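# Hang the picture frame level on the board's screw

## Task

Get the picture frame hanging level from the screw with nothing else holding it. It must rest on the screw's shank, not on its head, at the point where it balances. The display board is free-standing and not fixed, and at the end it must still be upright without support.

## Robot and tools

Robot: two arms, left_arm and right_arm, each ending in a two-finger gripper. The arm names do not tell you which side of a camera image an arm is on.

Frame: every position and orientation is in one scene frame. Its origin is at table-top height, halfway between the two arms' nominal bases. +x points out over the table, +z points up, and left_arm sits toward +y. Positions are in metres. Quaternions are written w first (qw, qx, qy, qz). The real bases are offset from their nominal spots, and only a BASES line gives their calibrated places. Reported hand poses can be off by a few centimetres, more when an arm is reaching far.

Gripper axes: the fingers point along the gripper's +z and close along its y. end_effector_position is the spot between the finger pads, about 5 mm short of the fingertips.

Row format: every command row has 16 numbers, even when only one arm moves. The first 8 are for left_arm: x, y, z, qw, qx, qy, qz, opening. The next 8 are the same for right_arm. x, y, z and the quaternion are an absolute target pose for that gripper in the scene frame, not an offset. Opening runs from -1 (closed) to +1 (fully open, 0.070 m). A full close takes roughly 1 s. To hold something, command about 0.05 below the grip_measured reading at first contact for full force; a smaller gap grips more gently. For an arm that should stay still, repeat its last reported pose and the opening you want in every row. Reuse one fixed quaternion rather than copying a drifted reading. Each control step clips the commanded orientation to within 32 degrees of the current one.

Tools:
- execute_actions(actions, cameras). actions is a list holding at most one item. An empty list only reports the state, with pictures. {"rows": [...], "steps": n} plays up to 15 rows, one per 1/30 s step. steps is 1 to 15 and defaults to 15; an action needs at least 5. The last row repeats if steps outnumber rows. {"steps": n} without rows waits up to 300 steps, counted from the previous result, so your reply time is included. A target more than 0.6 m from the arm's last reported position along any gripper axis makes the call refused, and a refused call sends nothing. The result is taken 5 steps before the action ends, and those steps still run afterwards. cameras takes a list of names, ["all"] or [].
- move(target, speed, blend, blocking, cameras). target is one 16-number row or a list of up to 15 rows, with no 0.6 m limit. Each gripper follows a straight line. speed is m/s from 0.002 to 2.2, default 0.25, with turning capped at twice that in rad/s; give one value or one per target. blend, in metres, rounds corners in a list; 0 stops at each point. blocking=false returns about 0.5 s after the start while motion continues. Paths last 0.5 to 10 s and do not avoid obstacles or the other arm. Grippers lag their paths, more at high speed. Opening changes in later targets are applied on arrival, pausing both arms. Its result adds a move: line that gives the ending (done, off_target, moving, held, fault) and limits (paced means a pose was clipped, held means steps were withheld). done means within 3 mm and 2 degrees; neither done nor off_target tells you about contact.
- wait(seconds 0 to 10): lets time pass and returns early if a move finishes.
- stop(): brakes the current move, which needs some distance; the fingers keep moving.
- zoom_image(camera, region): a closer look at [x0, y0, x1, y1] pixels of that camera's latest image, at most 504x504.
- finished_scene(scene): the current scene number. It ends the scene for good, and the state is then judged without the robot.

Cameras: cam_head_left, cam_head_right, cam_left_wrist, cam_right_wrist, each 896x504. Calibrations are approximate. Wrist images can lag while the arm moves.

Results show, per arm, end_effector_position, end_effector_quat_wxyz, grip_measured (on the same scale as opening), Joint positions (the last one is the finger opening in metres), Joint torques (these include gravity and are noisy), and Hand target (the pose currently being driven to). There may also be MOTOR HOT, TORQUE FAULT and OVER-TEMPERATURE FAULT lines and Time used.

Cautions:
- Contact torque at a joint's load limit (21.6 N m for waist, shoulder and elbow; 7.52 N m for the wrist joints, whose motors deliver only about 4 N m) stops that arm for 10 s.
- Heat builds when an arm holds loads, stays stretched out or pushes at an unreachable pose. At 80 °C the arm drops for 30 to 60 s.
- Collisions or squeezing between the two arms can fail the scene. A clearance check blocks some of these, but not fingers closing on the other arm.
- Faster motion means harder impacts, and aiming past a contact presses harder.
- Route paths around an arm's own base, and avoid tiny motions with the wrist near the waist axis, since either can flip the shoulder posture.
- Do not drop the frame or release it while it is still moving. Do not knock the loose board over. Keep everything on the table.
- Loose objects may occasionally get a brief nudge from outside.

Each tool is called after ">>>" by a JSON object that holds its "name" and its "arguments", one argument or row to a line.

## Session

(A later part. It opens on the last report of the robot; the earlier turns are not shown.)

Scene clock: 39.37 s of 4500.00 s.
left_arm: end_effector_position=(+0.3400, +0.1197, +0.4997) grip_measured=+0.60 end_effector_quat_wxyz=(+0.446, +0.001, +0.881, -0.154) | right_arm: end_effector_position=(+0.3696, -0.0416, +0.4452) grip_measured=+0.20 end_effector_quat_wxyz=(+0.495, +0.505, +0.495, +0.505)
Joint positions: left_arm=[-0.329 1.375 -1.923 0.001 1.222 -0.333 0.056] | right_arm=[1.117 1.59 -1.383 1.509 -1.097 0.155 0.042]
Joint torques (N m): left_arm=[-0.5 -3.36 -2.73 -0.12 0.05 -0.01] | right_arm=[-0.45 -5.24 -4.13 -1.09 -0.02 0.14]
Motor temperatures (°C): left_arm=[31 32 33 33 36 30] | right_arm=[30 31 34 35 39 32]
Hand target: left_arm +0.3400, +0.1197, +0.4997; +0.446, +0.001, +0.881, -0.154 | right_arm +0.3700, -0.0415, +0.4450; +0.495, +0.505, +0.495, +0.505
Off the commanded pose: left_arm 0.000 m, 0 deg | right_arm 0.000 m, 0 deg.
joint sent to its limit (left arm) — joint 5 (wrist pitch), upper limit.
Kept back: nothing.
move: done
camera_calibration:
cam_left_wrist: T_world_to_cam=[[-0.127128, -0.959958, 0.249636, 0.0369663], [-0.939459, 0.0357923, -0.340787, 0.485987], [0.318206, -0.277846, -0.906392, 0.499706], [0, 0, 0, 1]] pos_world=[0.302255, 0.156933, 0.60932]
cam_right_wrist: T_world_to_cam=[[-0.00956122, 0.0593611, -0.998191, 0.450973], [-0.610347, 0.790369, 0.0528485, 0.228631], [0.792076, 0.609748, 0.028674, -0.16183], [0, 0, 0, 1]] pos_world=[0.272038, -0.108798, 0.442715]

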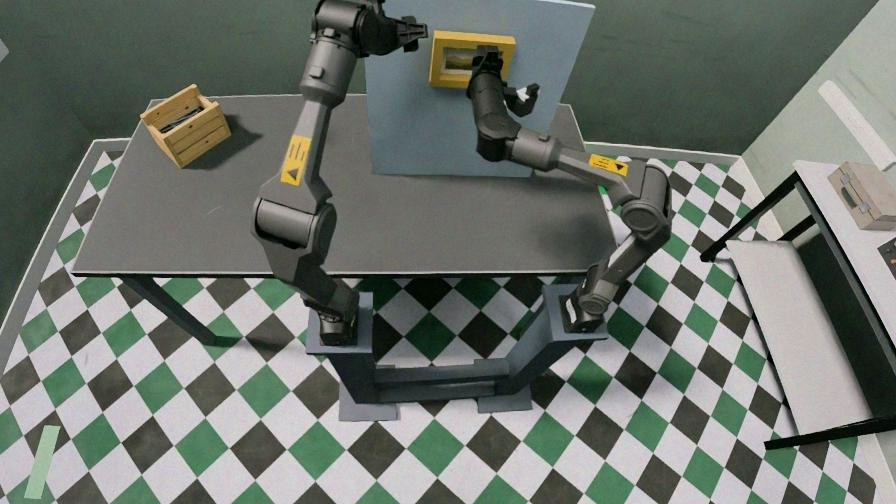

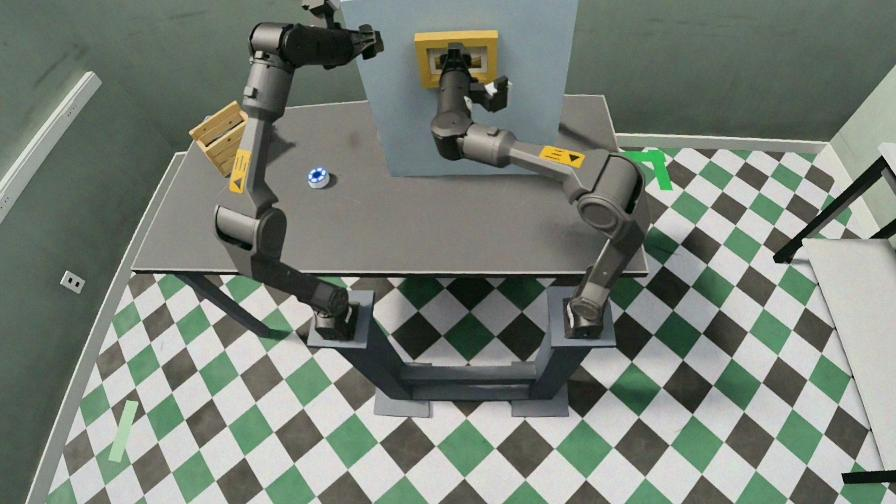

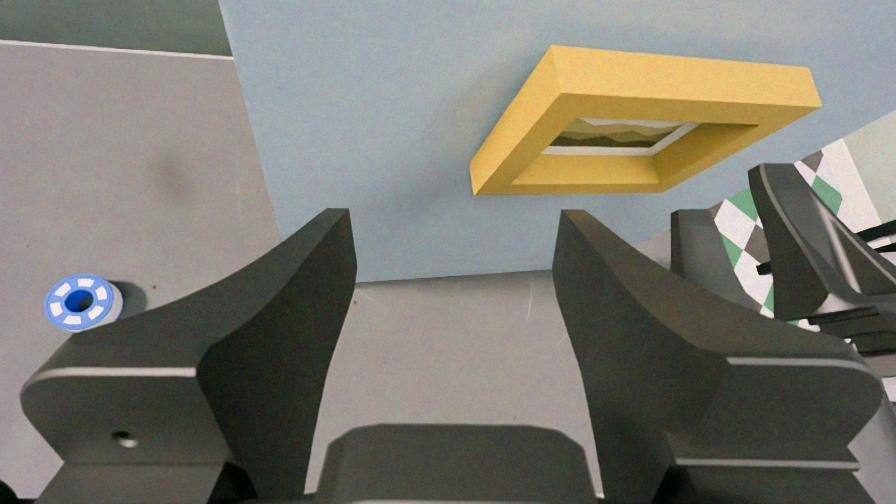

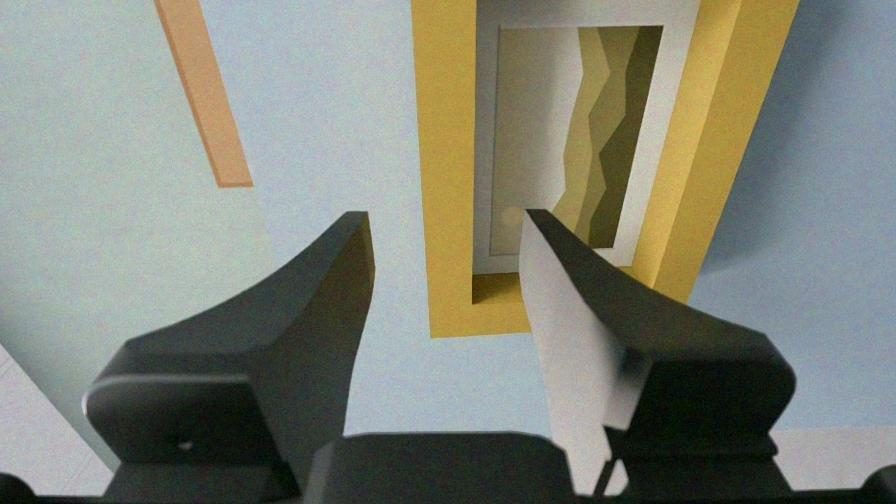

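>>> {"name": "move", "arguments": {
  "target": [
    [0.34,0.1197,0.4997,0.446,0.001,0.881,-0.154,0.6,0.37,-0.165,0.46,0.2418,0.2418,0.6645,0.6645,0.2],
    [0.34,0.1197,0.4997,0.446,0.001,0.881,-0.154,0.6,0.432,-0.168,0.465,0.2418,0.2418,0.6645,0.6645,0.2]
  ],
  "speed": [0.35,0.15],
  "blend": [0.02,0]
}}

>>> {"name": "zoom_image", "arguments": {
  "camera": "cam_head_left",
  "region": [420, 20, 520, 100]
}}

>>> {"name": "zoom_image", "arguments": {
  "camera": "cam_head_right",
  "region": [400, 10, 510, 100]
}}

Scene clock: 47.67 s of 4500.00 s.
left_arm: end_effector_position=(+0.3400, +0.1197, +0.4997) grip_measured=+0.60 end_effector_quat_wxyz=(+0.446, +0.001, +0.881, -0.154) | right_arm: end_effector_position=(+0.4323, -0.1683, +0.4653) grip_measured=+0.20 end_effector_quat_wxyz=(+0.242, +0.242, +0.664, +0.664)
Joint positions: left_arm=[-0.329 1.375 -1.923 0.001 1.222 -0.333 0.056] | right_arm=[-0.098 1.534 -1.4 1.602 0.994 -0.057 0.042]
Joint torques (N m): left_arm=[-0.58 -3.48 -2.96 -0.15 0.05 -0.05] | right_arm=[0.59 -6.53 -3.59 0.98 0.15 -0.22]
Motor temperatures (°C): left_arm=[31 32 33 33 36 30] | right_arm=[30 31 34 35 39 32]
Hand target: left_arm +0.3400, +0.1197, +0.4997; +0.446, +0.001, +0.881, -0.154 | right_arm +0.4320, -0.1680, +0.4650; +0.242, +0.242, +0.664, +0.664
Off the commanded pose: left_arm 0.000 m, 0 deg | right_arm 0.001 m, 0 deg.
joint sent to its limit (left arm) — joint 5 (wrist pitch), upper limit.
Kept back: nothing.
move: done
camera_calibration:
cam_left_wrist: T_world_to_cam=[[-0.127128, -0.959958, 0.249636, 0.0369663], [-0.939459, 0.0357923, -0.340787, 0.485987], [0.318206, -0.277846, -0.906392, 0.499706], [0, 0, 0, 1]] pos_world=[0.302255, 0.156933, 0.60932]
cam_right_wrist: T_world_to_cam=[[-0.0357073, 0.0169378, -0.999219, 0.483778], [-0.998436, 0.0424354, 0.0363986, 0.415614], [0.0430188, 0.998956, 0.0153961, 0.260708], [0, 0, 0, 1]] pos_world=[0.421023, -0.286267, 0.464259]

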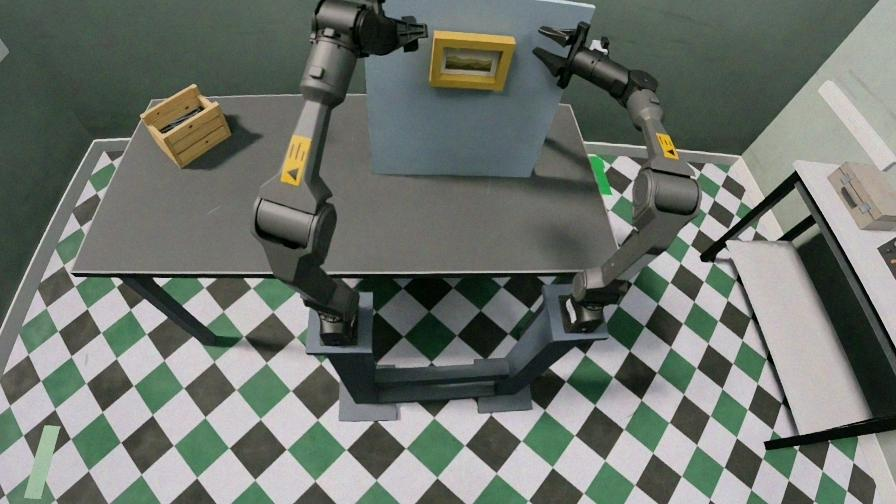

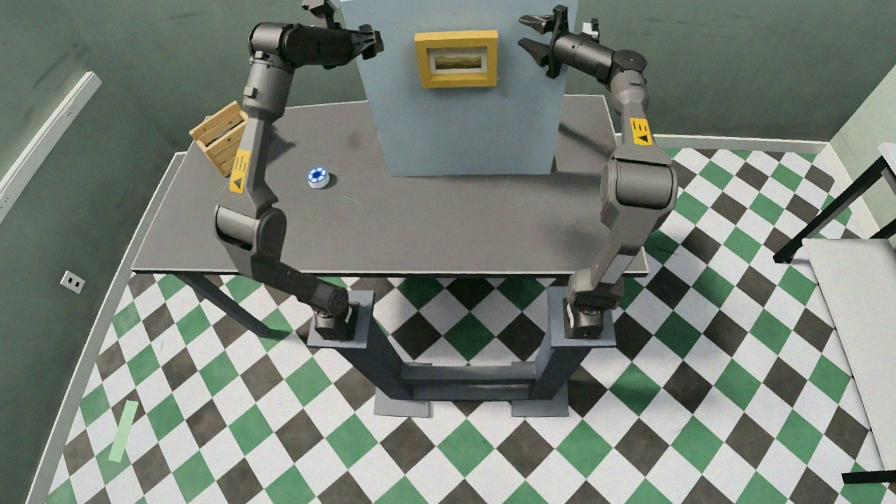

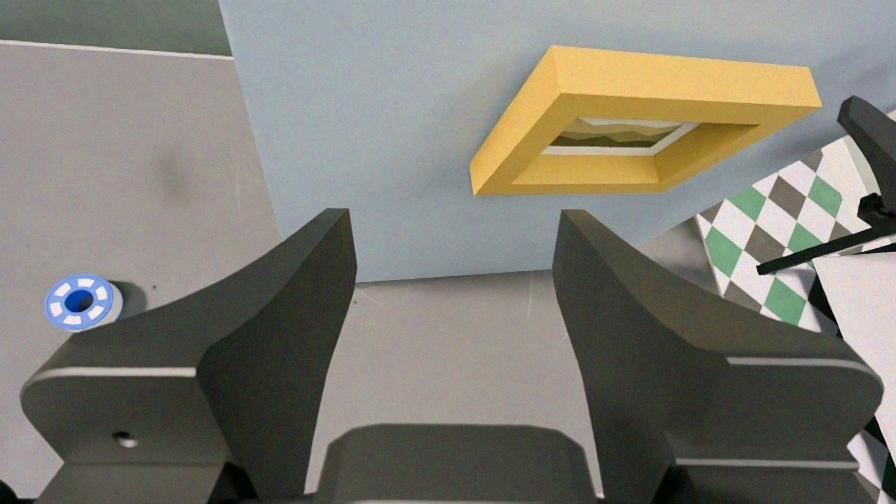

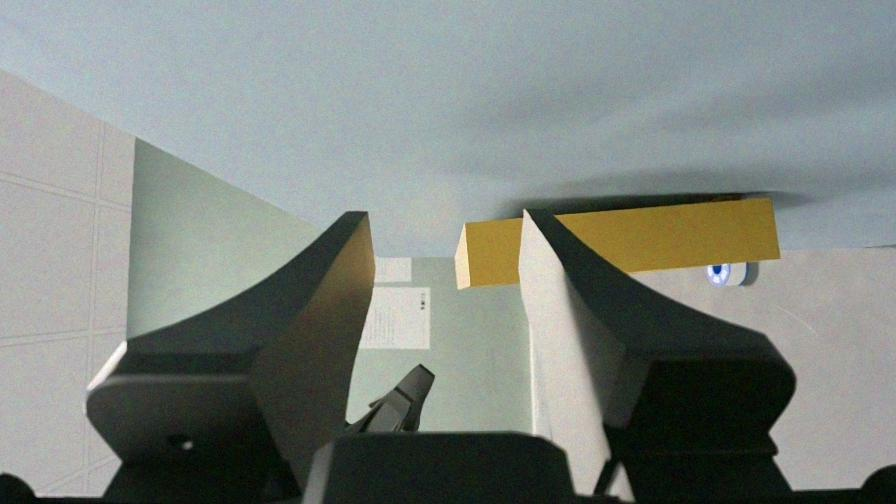

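Scaled by 5.040 from the camera's 896x504 image, which has a finer 1280x720 frame.

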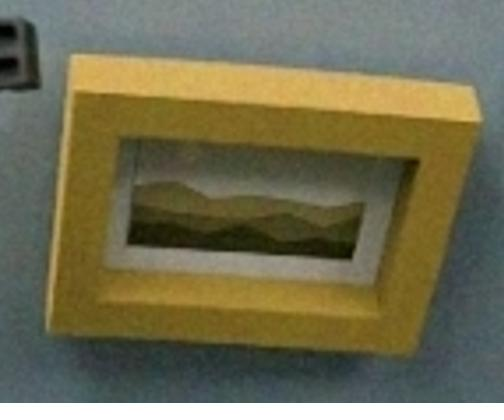

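Scaled by 4.582 from the camera's 896x504 image, which has a finer 1280x720 frame.

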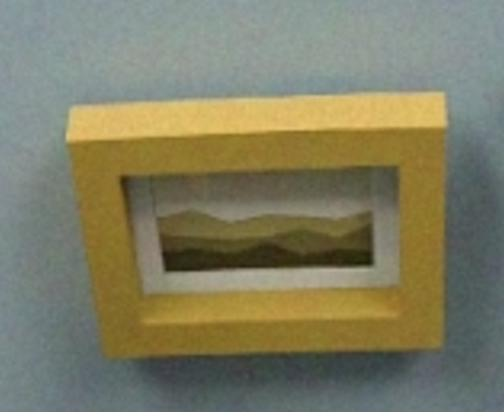

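>>> {"name": "zoom_image", "arguments": {
  "camera": "cam_right_wrist",
  "region": [440, 170, 800, 300]
}}

>>> {"name": "zoom_image", "arguments": {
  "camera": "cam_right_wrist",
  "region": [450, 190, 560, 250]
}}

>>> {"name": "zoom_image", "arguments": {
  "camera": "cam_right_wrist",
  "region": [640, 180, 820, 270]
}}

Scaled by 1.400 from the camera's 896x504 image, which has a finer 1280x720 frame.

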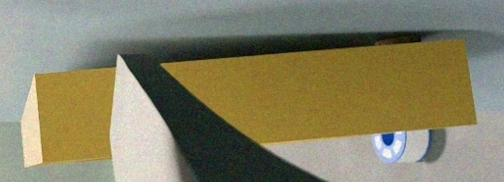

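Scaled by 4.582 from the camera's 896x504 image, which has a finer 1280x720 frame.

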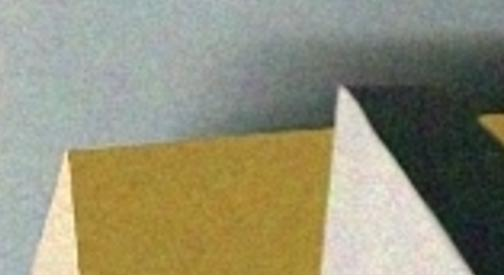

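Scaled by 2.800 from the camera's 896x504 image, which has a finer 1280x720 frame.

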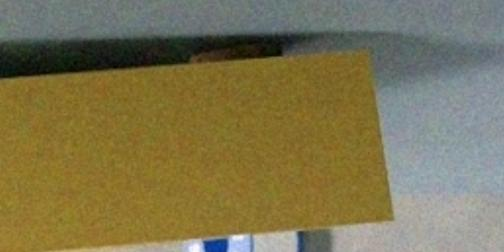

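>>> {"name": "zoom_image", "arguments": {
  "camera": "cam_left_wrist",
  "region": [660, 40, 700, 70]
}}

>>> {"name": "zoom_image", "arguments": {
  "camera": "cam_left_wrist",
  "region": [640, 40, 720, 80]
}}

Scaled by 12.600 from the camera's 896x504 image, which has a finer 1280x720 frame.

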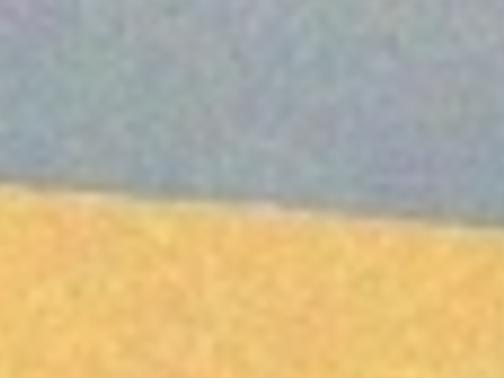

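Scaled by 6.300 from the camera's 896x504 image, which has a finer 1280x720 frame.

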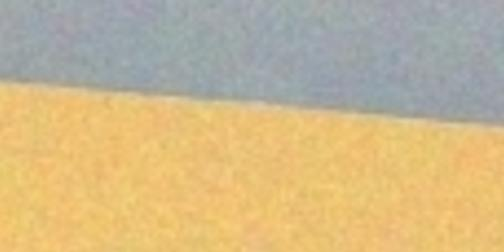

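>>> {"name": "move", "arguments": {
  "target": [0.418,-0.003,0.525,0.446,0.001,0.881,-0.154,0.6,0.40,-0.20,0.465,0.2418,0.2418,0.6645,0.6645,0.2],
  "speed": 0.25
}}

>>> {"name": "zoom_image", "arguments": {
  "camera": "cam_left_wrist",
  "region": [200, 60, 700, 340]
}}

Scene clock: 56.77 s of 4500.00 s.
left_arm: end_effector_position=(+0.4184, -0.0032, +0.5240) grip_measured=+0.60 end_effector_quat_wxyz=(+0.500, +0.008, +0.846, -0.185) | right_arm: end_effector_position=(+0.3998, -0.2000, +0.4652) grip_measured=+0.20 end_effector_quat_wxyz=(+0.242, +0.242, +0.664, +0.665)
Joint positions: left_arm=[-0.631 1.851 -2.515 0.262 1.222 -0.556 0.056] | right_arm=[-0.238 1.444 -1.303 1.597 1.136 -0.06 0.042]
Joint torques (N m): left_arm=[-0.07 -7.87 -1.76 0.25 0.03 -0.16] | right_arm=[0.7 -4.02 -4.11 0.93 -0.09 0.19]
Motor temperatures (°C): left_arm=[31 32 33 33 36 30] | right_arm=[30 31 34 35 39 32]
Hand target: left_arm +0.4179, -0.0029, +0.5245; +0.501, +0.007, +0.846, -0.186 | right_arm +0.4000, -0.2000, +0.4650; +0.242, +0.242, +0.664, +0.664
Off the commanded pose: left_arm 0.001 m, 8 deg | right_arm 0.000 m, 0 deg.
joint sent to its limit (left arm) — joint 5 (wrist pitch), upper limit.
Kept back: nothing.
move: off_target (left_arm)
camera_calibration:
cam_left_wrist: T_world_to_cam=[[-0.18463, -0.940264, 0.286033, -0.0721706], [-0.886569, 0.0337364, -0.461365, 0.613319], [0.424155, -0.33877, -0.839838, 0.383272], [0, 0, 0, 1]] pos_world=[0.367858, 0.0412905, 0.625494]
cam_right_wrist: T_world_to_cam=[[-0.0354717, 0.0175718, -0.999216, 0.483171], [-0.9985, 0.0411097, 0.0361692, 0.384323], [0.041713, 0.999, 0.0160872, 0.294072], [0, 0, 0, 1]] pos_world=[0.388619, -0.318068, 0.464161]

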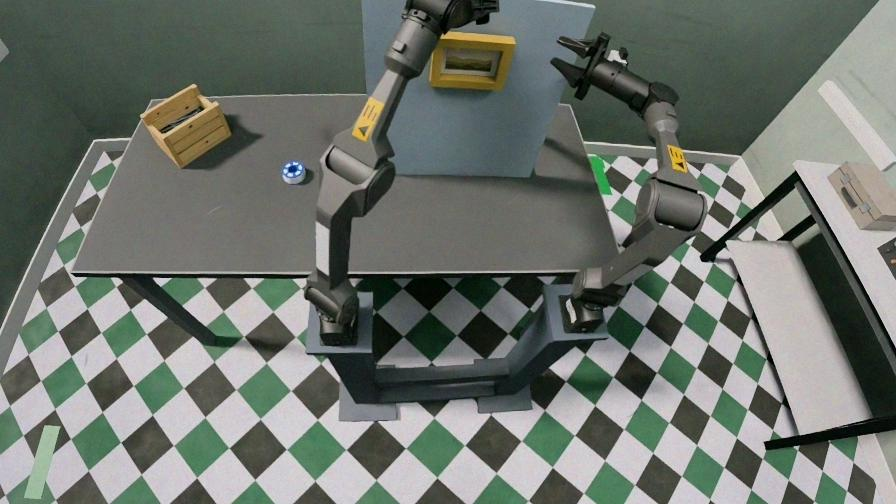

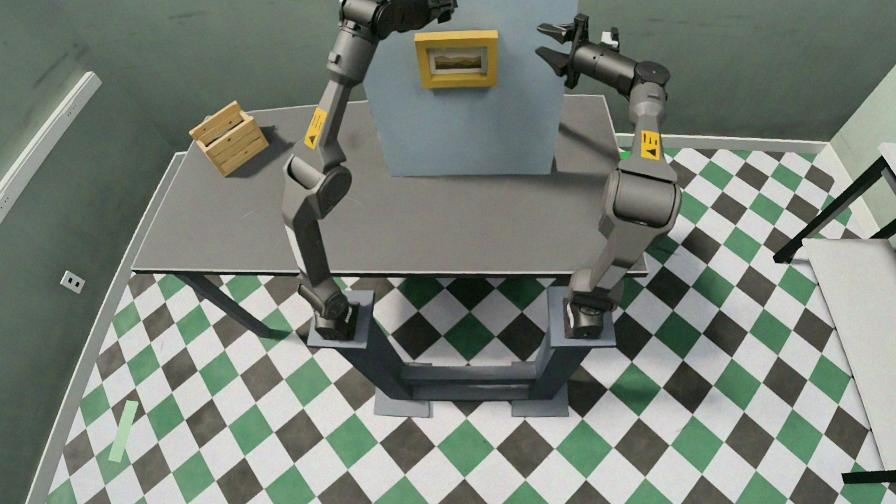

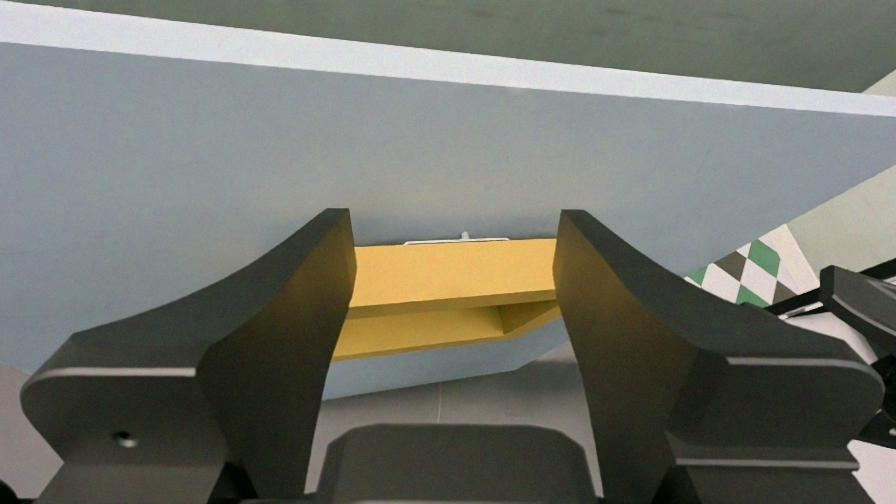

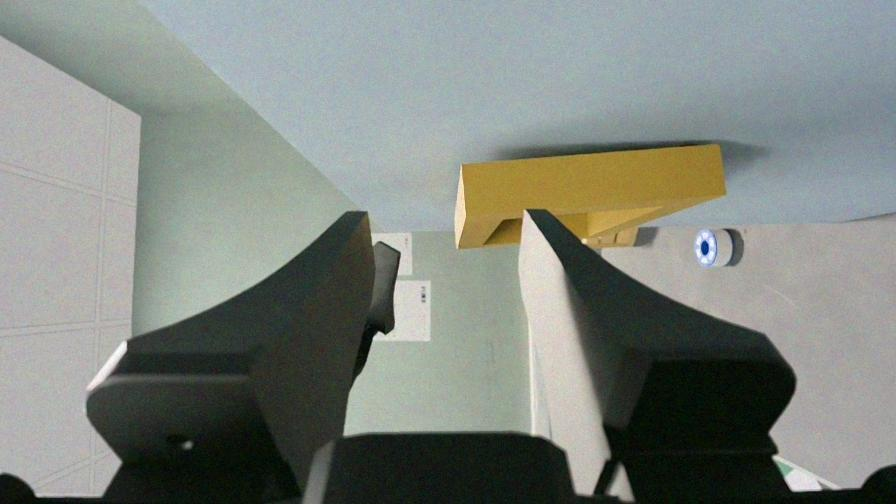

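Scaled by 1.008 from the camera's 896x504 image, which has a finer 1280x720 frame.

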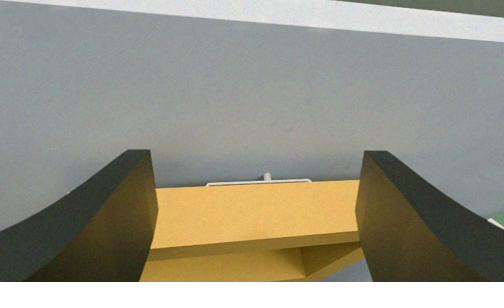

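>>> {"name": "zoom_image", "arguments": {
  "camera": "cam_left_wrist",
  "region": [390, 215, 530, 260]
}}

>>> {"name": "zoom_image", "arguments": {
  "camera": "cam_left_wrist",
  "region": [440, 222, 490, 250]
}}

>>> {"name": "zoom_image", "arguments": {
  "camera": "cam_left_wrist",
  "region": [330, 200, 580, 340]
}}

Scaled by 3.600 from the camera's 896x504 image, which has a finer 1280x720 frame.

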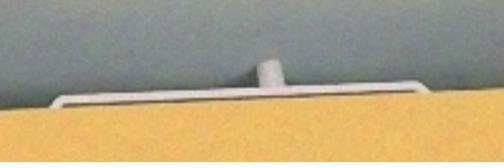

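Scaled by 10.080 from the camera's 896x504 image, which has a finer 1280x720 frame.

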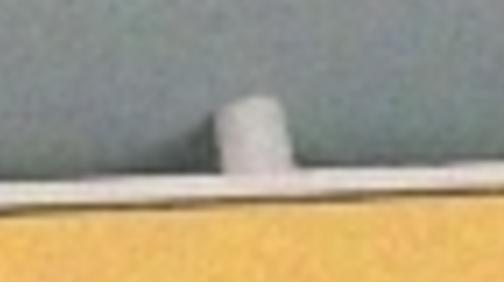

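Scaled by 2.016 from the camera's 896x504 image, which has a finer 1280x720 frame.

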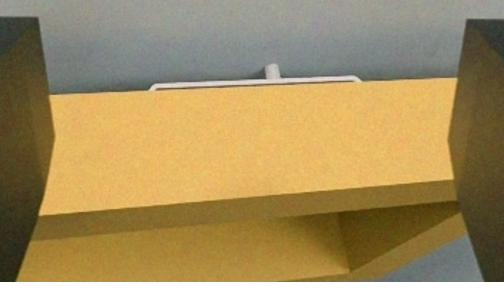

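>>> {"name": "zoom_image", "arguments": {
  "camera": "cam_left_wrist",
  "region": [454, 226, 478, 246]
}}

>>> {"name": "zoom_image", "arguments": {
  "camera": "cam_left_wrist",
  "region": [400, 230, 450, 250]
}}

>>> {"name": "zoom_image", "arguments": {
  "camera": "cam_left_wrist",
  "region": [470, 226, 520, 250]
}}

Scaled by 21.000 from the camera's 896x504 image, which has a finer 1280x720 frame.

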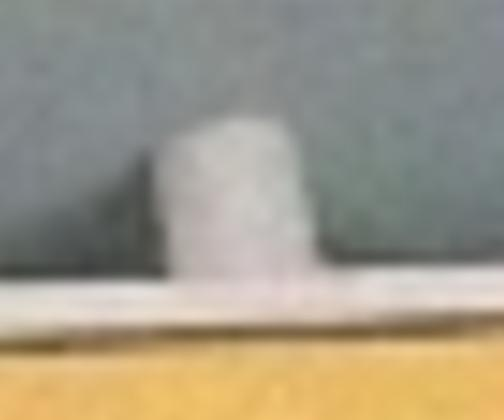

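Scaled by 10.080 from the camera's 896x504 image, which has a finer 1280x720 frame.

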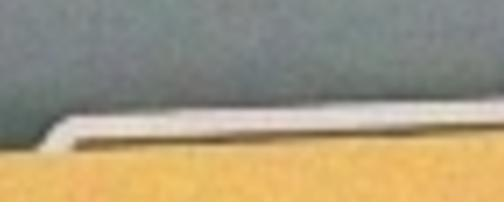

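Scaled by 10.080 from the camera's 896x504 image, which has a finer 1280x720 frame.

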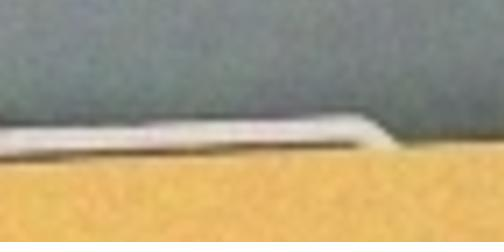

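>>> {"name": "finished_scene", "arguments": {
  "scene": 1
}}

The scene is finished: the task was done.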